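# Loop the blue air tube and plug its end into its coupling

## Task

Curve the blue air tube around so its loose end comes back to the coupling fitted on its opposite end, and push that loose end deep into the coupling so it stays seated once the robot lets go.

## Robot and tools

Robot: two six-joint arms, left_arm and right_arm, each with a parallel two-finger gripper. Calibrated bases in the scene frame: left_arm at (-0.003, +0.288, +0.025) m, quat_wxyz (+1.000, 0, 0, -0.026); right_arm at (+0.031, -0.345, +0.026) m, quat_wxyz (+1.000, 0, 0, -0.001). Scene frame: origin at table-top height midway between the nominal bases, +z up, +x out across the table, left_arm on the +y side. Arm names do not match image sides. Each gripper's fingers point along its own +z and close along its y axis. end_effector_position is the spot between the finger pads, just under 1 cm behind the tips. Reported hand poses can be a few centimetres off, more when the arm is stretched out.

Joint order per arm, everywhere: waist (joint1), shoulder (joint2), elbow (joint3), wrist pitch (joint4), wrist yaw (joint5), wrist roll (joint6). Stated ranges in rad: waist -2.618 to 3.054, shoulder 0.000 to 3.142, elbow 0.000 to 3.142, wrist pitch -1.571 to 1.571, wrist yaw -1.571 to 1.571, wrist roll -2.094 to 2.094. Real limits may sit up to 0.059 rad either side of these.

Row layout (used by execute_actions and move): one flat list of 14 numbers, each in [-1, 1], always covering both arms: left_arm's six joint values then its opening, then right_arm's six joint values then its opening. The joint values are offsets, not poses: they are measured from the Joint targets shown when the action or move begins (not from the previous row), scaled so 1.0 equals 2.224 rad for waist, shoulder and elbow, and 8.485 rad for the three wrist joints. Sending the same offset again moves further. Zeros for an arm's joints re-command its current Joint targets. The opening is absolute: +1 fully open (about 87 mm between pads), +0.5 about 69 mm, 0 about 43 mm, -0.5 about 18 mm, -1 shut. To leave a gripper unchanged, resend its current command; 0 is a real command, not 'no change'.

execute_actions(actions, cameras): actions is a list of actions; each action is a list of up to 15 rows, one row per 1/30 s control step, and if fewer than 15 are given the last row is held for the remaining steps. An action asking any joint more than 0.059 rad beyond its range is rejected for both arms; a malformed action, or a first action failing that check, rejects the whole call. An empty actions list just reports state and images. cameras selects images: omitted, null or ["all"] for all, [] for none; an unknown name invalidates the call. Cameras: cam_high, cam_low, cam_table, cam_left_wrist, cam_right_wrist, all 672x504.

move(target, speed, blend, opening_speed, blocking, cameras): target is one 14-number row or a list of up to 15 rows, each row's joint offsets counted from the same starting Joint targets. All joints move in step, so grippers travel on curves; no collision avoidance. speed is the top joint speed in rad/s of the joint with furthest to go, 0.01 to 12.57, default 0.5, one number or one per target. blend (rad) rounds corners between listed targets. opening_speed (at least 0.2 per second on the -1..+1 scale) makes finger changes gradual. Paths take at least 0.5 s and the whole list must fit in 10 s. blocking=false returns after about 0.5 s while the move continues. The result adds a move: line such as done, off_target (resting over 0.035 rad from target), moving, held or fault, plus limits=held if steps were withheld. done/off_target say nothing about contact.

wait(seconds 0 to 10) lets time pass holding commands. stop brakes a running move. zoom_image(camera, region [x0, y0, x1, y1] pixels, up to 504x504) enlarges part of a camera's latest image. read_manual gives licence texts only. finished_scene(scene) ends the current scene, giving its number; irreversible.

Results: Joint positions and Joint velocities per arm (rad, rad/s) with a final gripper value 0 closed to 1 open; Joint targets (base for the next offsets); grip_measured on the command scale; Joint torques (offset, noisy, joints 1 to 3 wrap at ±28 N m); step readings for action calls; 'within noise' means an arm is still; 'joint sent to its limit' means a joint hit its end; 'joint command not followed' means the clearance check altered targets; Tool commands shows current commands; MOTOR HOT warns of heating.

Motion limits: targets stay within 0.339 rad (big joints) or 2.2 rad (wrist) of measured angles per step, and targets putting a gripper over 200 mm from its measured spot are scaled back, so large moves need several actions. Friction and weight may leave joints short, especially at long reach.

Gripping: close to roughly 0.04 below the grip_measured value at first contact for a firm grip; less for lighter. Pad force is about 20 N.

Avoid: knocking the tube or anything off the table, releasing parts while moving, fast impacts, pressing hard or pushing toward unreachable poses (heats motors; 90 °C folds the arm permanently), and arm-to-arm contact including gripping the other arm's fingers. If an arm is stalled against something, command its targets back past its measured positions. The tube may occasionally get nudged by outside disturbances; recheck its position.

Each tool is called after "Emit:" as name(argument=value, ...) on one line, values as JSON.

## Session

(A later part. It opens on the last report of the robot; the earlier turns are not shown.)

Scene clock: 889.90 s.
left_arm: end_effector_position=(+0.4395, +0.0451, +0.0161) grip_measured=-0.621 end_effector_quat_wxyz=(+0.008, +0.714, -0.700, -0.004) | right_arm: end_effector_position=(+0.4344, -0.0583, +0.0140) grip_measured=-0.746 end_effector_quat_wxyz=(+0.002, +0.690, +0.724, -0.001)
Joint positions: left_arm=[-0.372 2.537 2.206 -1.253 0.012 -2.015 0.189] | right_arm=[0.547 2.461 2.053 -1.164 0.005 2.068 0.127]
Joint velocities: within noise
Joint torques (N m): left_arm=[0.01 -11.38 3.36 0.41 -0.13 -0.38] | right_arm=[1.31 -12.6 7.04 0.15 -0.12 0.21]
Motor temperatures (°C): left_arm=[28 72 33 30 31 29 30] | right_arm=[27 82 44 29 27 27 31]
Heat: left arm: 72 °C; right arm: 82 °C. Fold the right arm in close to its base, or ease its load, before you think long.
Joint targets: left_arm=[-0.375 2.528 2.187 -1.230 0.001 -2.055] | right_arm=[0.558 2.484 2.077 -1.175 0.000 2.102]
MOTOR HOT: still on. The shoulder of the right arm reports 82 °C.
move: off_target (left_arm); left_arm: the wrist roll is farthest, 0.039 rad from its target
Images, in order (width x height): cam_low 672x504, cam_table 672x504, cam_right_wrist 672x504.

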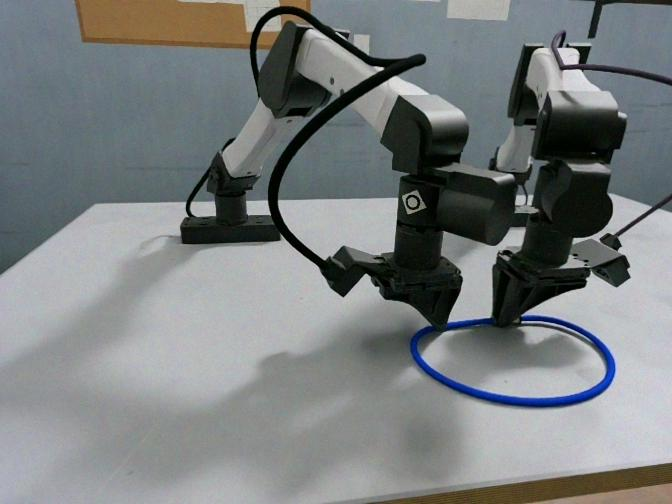

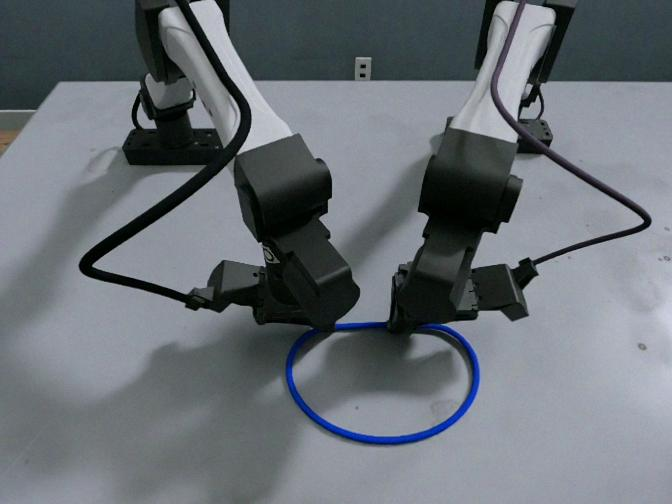

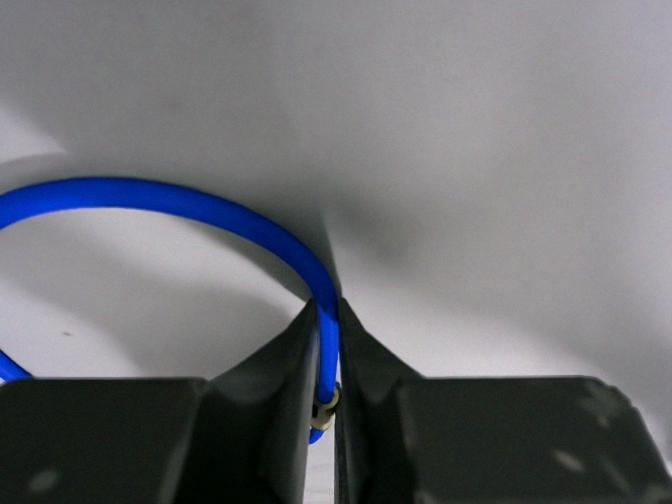

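Emit:
move(target=[0,0,0,0,0,0,-1,0.0162,0.0247,0.045,-0.0053,0,0,-1], speed=0.15, cameras=["cam_low","cam_right_wrist","cam_table"])

Emit:
zoom_image(camera="cam_low", region=[400, 280, 540, 350])

Emit:
zoom_image(camera="cam_right_wrist", region=[280, 280, 380, 470])

Emit:
zoom_image(camera="cam_table", region=[300, 310, 420, 370])

Scene clock: 895.70 s.
left_arm: end_effector_position=(+0.4392, +0.0454, +0.0161) grip_measured=-0.621 end_effector_quat_wxyz=(+0.007, +0.715, -0.700, -0.005) | right_arm: end_effector_position=(+0.4352, -0.0537, +0.0142) grip_measured=-0.746 end_effector_quat_wxyz=(+0.018, +0.682, +0.731, -0.018)
Joint positions: left_arm=[-0.372 2.537 2.206 -1.255 0.01 -2.015 0.189] | right_arm=[0.568 2.511 2.153 -1.238 0.044 2.07 0.127]
Joint velocities: within noise
Joint torques (N m): left_arm=[0.16 -11.52 3.25 0.45 -0.13 -0.4] | right_arm=[2.48 -12.42 7.02 0.39 -0.53 0.23]
Motor temperatures (°C): left_arm=[28 72 33 30 31 29 30] | right_arm=[27 82 44 29 27 27 31]
Heat: left arm: 72 °C; right arm: 82 °C. Fold the right arm in close to its base, or ease its load, before you think long.
Joint targets: left_arm=[-0.375 2.528 2.187 -1.230 0.001 -2.055] | right_arm=[0.594 2.539 2.176 -1.220 0.001 2.102]
MOTOR HOT: still on. The shoulder of the right arm reports 82 °C.
move: off_target (left_arm, right_arm); left_arm: the wrist roll is farthest, 0.040 rad from its target; right_arm: the wrist yaw is farthest, 0.044 rad from its target
Images, in order (width x height): cam_low 672x504, cam_table 672x504, cam_right_wrist 672x504.

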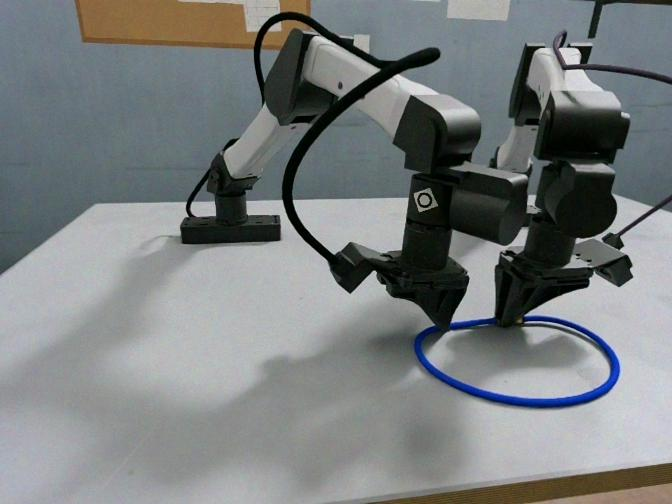

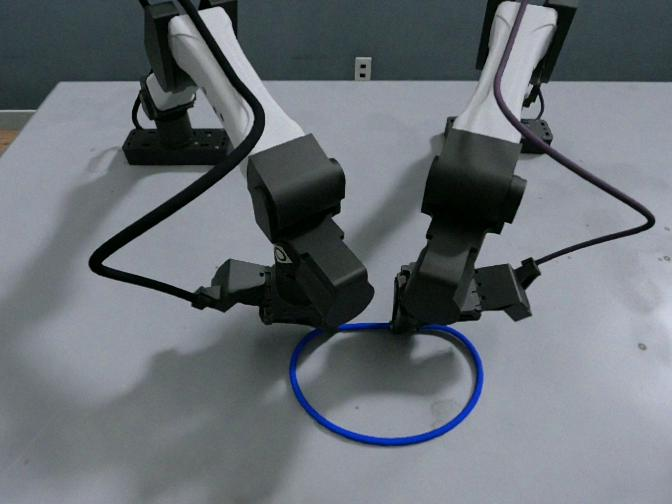

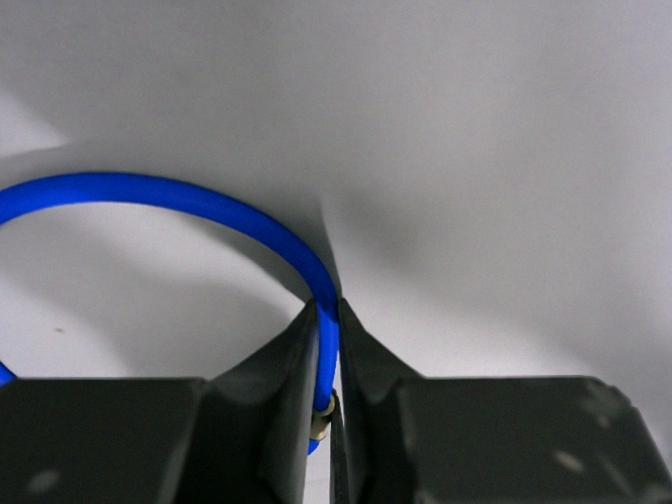

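Scaled by 3.600.

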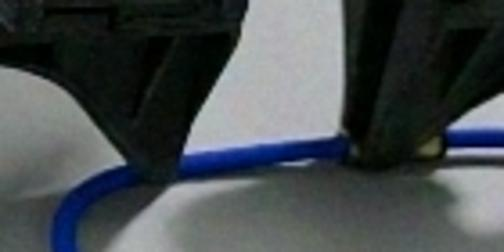

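Scaled by 2.653.

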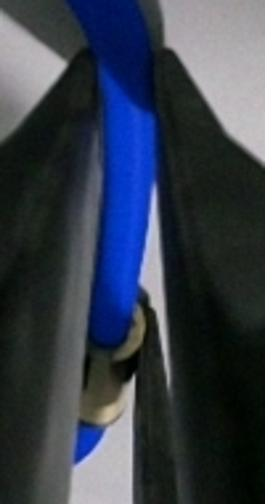

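Scaled by 4.200.

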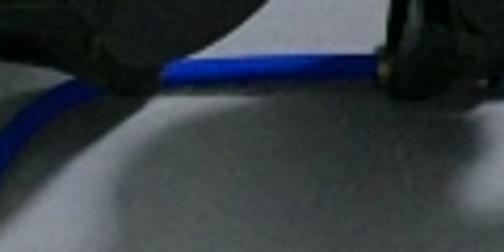

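Emit:
move(target=[0,0,0,0,0,0,-1,0.0055,0.0162,0.0292,-0.0034,0,0,-1], speed=0.15, cameras=["cam_low","cam_right_wrist","cam_left_wrist"])

Emit:
zoom_image(camera="cam_low", region=[400, 280, 540, 350])

Emit:
zoom_image(camera="cam_right_wrist", region=[280, 280, 380, 470])

Scene clock: 908.17 s.
left_arm: end_effector_position=(+0.4392, +0.0458, +0.0162) grip_measured=-0.621 end_effector_quat_wxyz=(+0.007, +0.715, -0.700, -0.006) | right_arm: end_effector_position=(+0.4360, -0.0538, +0.0141) grip_measured=-0.746 end_effector_quat_wxyz=(+0.022, +0.678, +0.734, -0.026)
Joint positions: left_arm=[-0.372 2.537 2.206 -1.255 0.009 -2.015 0.189] | right_arm=[0.57 2.535 2.199 -1.273 0.056 2.061 0.127]
Joint velocities: within noise
Joint torques (N m): left_arm=[-0.05 -11.52 3.56 0.39 -0.12 -0.39] | right_arm=[0.51 -15.39 5.05 0.21 -0.06 -0.07]
Motor temperatures (°C): left_arm=[28 73 33 30 31 29 30] | right_arm=[27 84 43 29 27 27 31]
Heat: left arm: 73 °C; right arm: 84 °C. Fold the right arm in close to its base, or ease its load, before you think long.
Joint targets: left_arm=[-0.375 2.528 2.187 -1.230 0.001 -2.055] | right_arm=[0.571 2.534 2.197 -1.271 0.052 2.070]
MOTOR HOT: still on. The shoulder of the right arm reports 84 °C.
move: held (right_arm; a check stopped the path), off_target (left_arm); limits=held; left_arm: the wrist roll is farthest, 0.040 rad from its target; right_arm: the wrist yaw is farthest, 0.055 rad from its target
joint command not followed: on one or more control steps a check withheld the commanded joint targets of the right arm, and it was not sent them on those steps.
cause: the commanded joint targets, or the way to them, would bring a part of the robot too close to another arm (this arm's wrist (the part past the wrist pitch) and the left arm's wrist (the part past the wrist pitch), at the place that arm is still heading or pushing toward).
Images, in order (width x height): cam_low 672x504, cam_left_wrist 672x504, cam_right_wrist 672x504.

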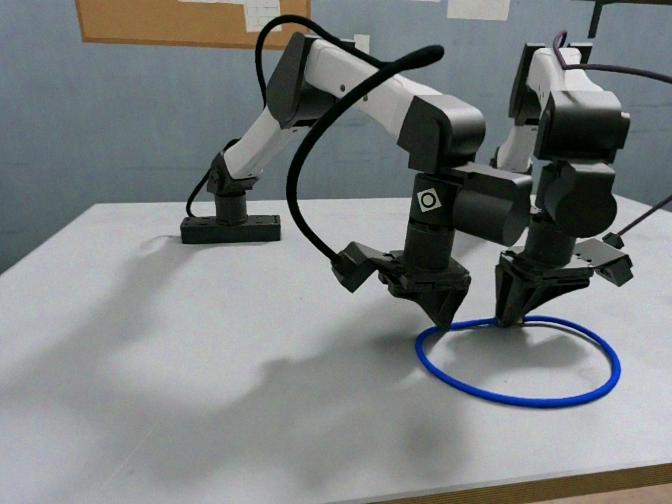

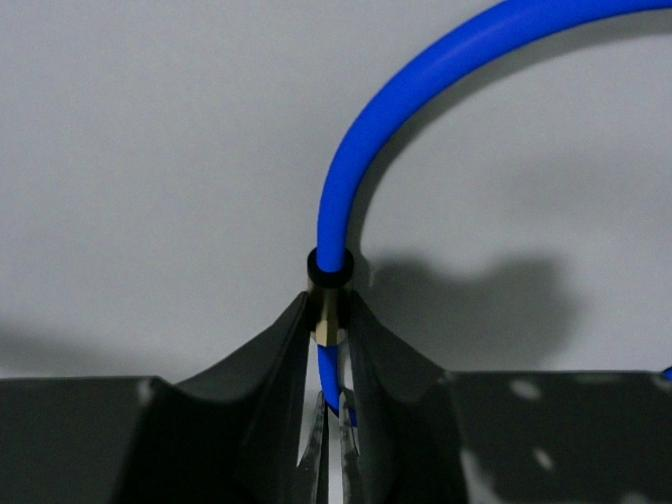

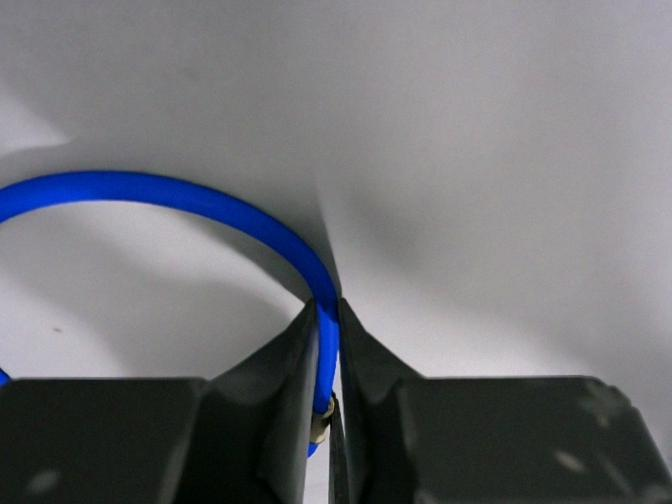

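Scaled by 3.600.

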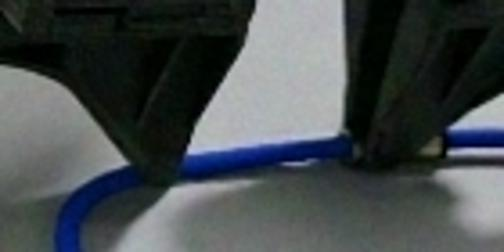

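Scaled by 2.653.

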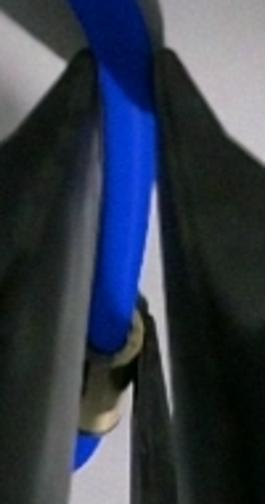

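Emit:
move(target=[[0,0,0,0,0,0,-1,0,0,0,0,0,0,-0.2],[0,0,0,0,0,0,-1,-0.01,-0.09,0,0,0,0,-0.2],[0,0,0,0,0,0,-1,-0.1668,-0.7347,-0.5832,0.0084,0,0,-0.2]], speed=[0.3,0.4,1.0], opening_speed=0.8, blend=[0,0.05,0])

Emit:
zoom_image(camera="cam_low", region=[400, 280, 540, 350])

Emit:
zoom_image(camera="cam_table", region=[300, 310, 420, 370])

Emit:
zoom_image(camera="cam_left_wrist", region=[260, 200, 420, 500])

Scene clock: 920.93 s.
left_arm: end_effector_position=(+0.4398, +0.0459, +0.0162) grip_measured=-0.622 end_effector_quat_wxyz=(+0.007, +0.720, -0.693, -0.006) | right_arm: end_effector_position=(+0.2300, -0.2755, +0.1816) grip_measured=-0.200 end_effector_quat_wxyz=(+0.101, +0.790, +0.585, +0.154)
Joint positions: left_arm=[-0.372 2.537 2.206 -1.256 0.009 -2.033 0.189] | right_arm=[0.206 0.901 0.911 -1.214 0.053 2.062 0.4]
Joint velocities: within noise
Joint torques (N m): left_arm=[-0.16 -11.41 3.54 0.5 -0.11 -0.22] | right_arm=[-0.03 -0.28 4.72 0.96 -0.04 -0.08]
Motor temperatures (°C): left_arm=[28 74 33 30 31 29 30] | right_arm=[27 85 42 29 27 27 31]
Heat: left arm: 74 °C; right arm: 85 °C. Fold the right arm in close to its base, or ease its load, before you think long.
Joint targets: left_arm=[-0.375 2.528 2.187 -1.230 0.001 -2.055] | right_arm=[0.201 0.900 0.900 -1.200 0.052 2.070]
MOTOR HOT: still on. The shoulder of the right arm reports 85 °C.
move: done

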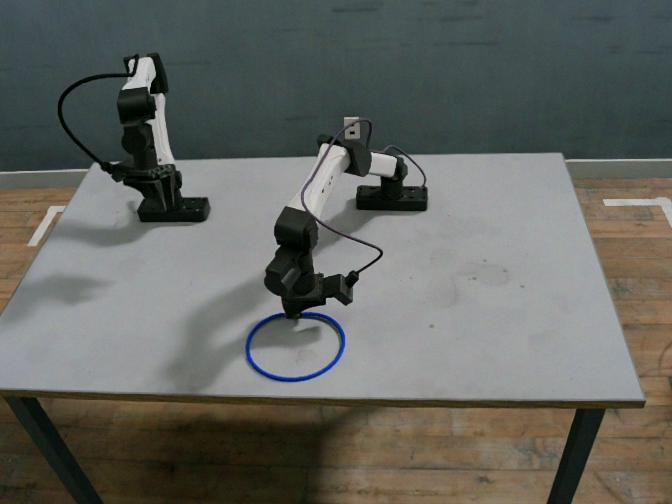

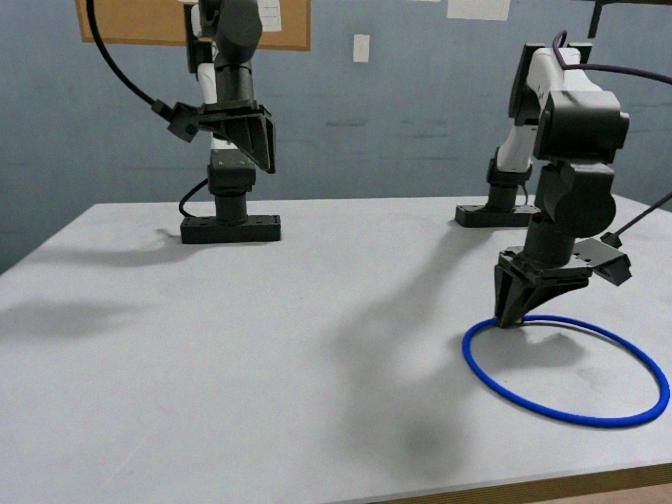

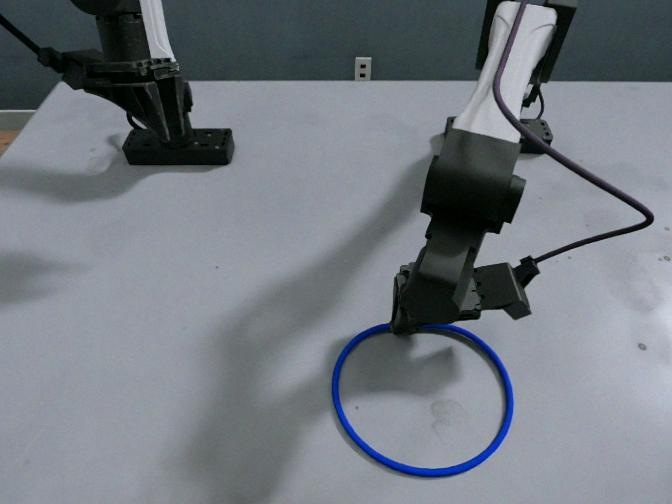

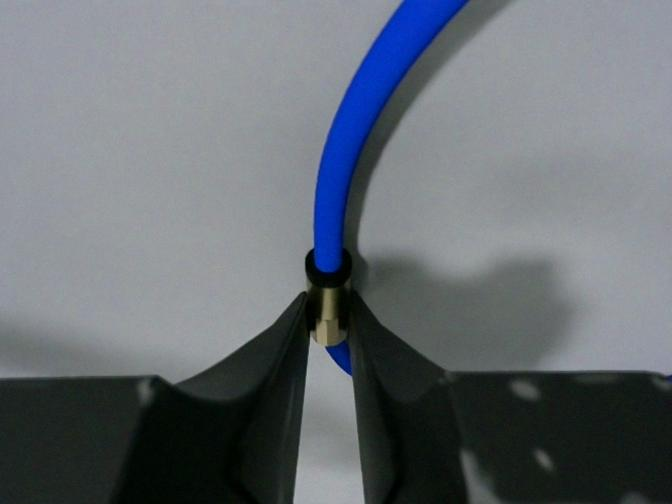

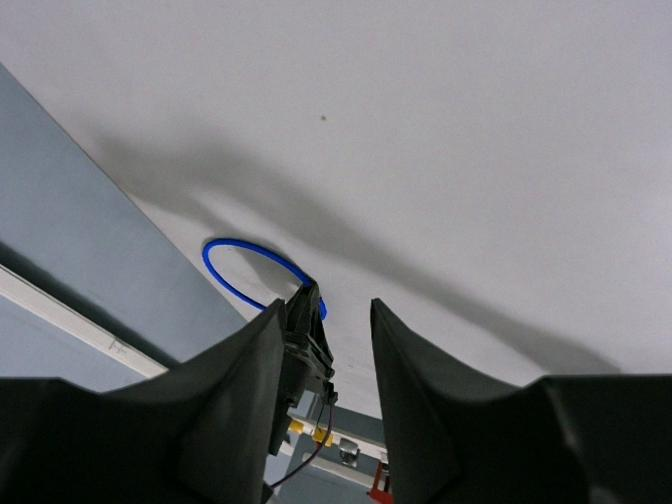

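Scaled by 3.600.

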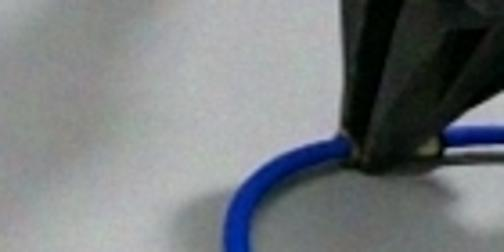

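Scaled by 4.200.

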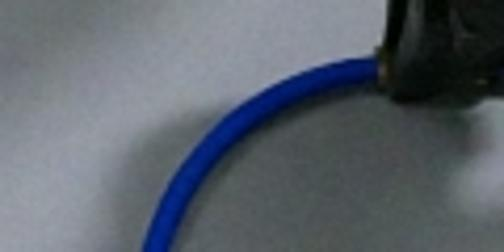

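Scaled by 1.680.

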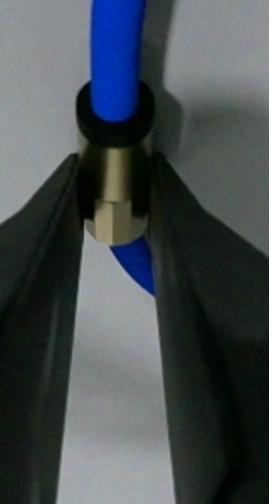

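Emit:
move(target=[[0,0,0,0,0,0,-0.2,0,0,0,0,0,0,-0.2],[0,-0.09,0,0,0,0,-0.2,0,0,0,0,0,0,-0.2],[0.135,-0.732,-0.5787,0.0035,0,0,-0.2,0,0,0,0,0,0,-0.2]], speed=[0.3,0.3,1.0], opening_speed=0.5, blend=[0,0.05,0], cameras=["cam_high","cam_low","cam_table"])

Emit:
zoom_image(camera="cam_table", region=[370, 300, 480, 360])

Emit:
zoom_image(camera="cam_low", region=[460, 290, 580, 350])

Scene clock: 935.00 s.
left_arm: end_effector_position=(+0.1999, +0.2217, +0.1835) grip_measured=-0.200 end_effector_quat_wxyz=(-0.084, +0.801, -0.569, +0.168) | right_arm: end_effector_position=(+0.2304, -0.2754, +0.1818) grip_measured=-0.200 end_effector_quat_wxyz=(+0.101, +0.790, +0.585, +0.155)
Joint positions: left_arm=[-0.082 0.9 0.912 -1.205 0.009 -2.041 0.4] | right_arm=[0.206 0.901 0.911 -1.212 0.053 2.062 0.4]
Joint velocities: within noise
Joint torques (N m): left_arm=[0.75 -0.49 4.57 1.07 -0.14 -0.07] | right_arm=[-0.01 -0.32 4.71 0.95 -0.04 -0.08]
Motor temperatures (°C): left_arm=[28 74 33 30 31 29 30] | right_arm=[27 76 42 30 27 27 31]
Heat: left arm: 74 °C; right arm: 76 °C. Fold the left arm in close to its base, or ease its load, before you think long. Fold the right arm in close to its base, or ease its load, before you think long.
Joint targets: left_arm=[-0.075 0.900 0.900 -1.200 0.001 -2.054] | right_arm=[0.201 0.900 0.900 -1.199 0.052 2.070]
MOTOR HOT: the shoulder of the left arm reports 74 °C; the controller's stop level is 90 °C. To cool a motor, set the load down, stop pushing, or move to a pose that needs little force.
MOTOR HOT: still on. The shoulder of the right arm reports 76 °C.
move: done
Images, in order (width x height): cam_high 672x504, cam_low 672x504, cam_table 672x504.

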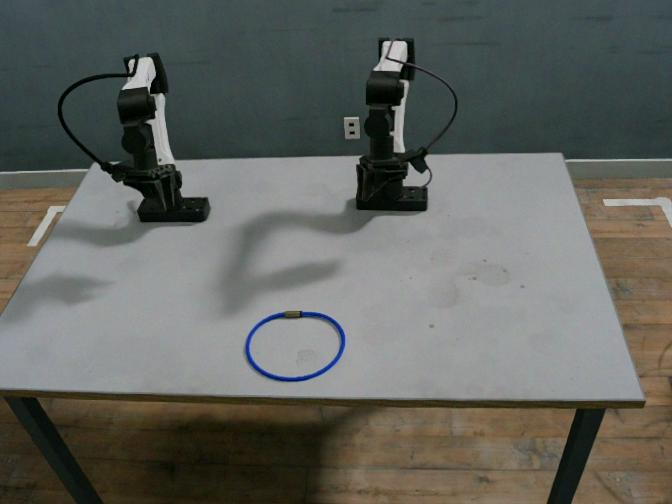

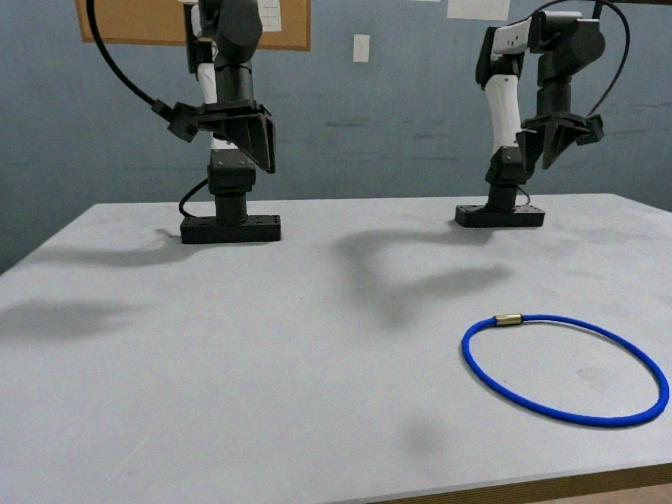

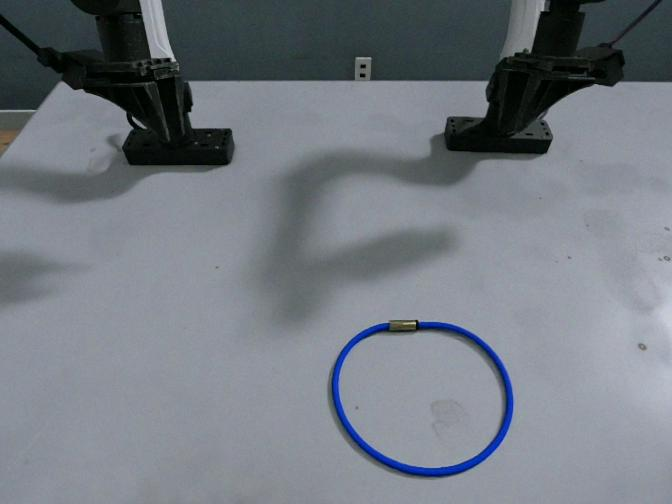

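Scaled by 4.582.

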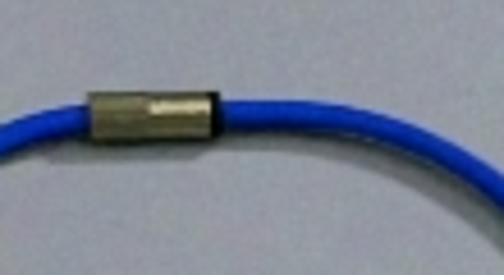

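Scaled by 4.200.

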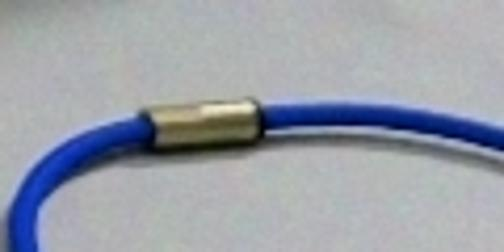

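Emit:
finished_scene(scene=1)

The scene is finished: the task was done.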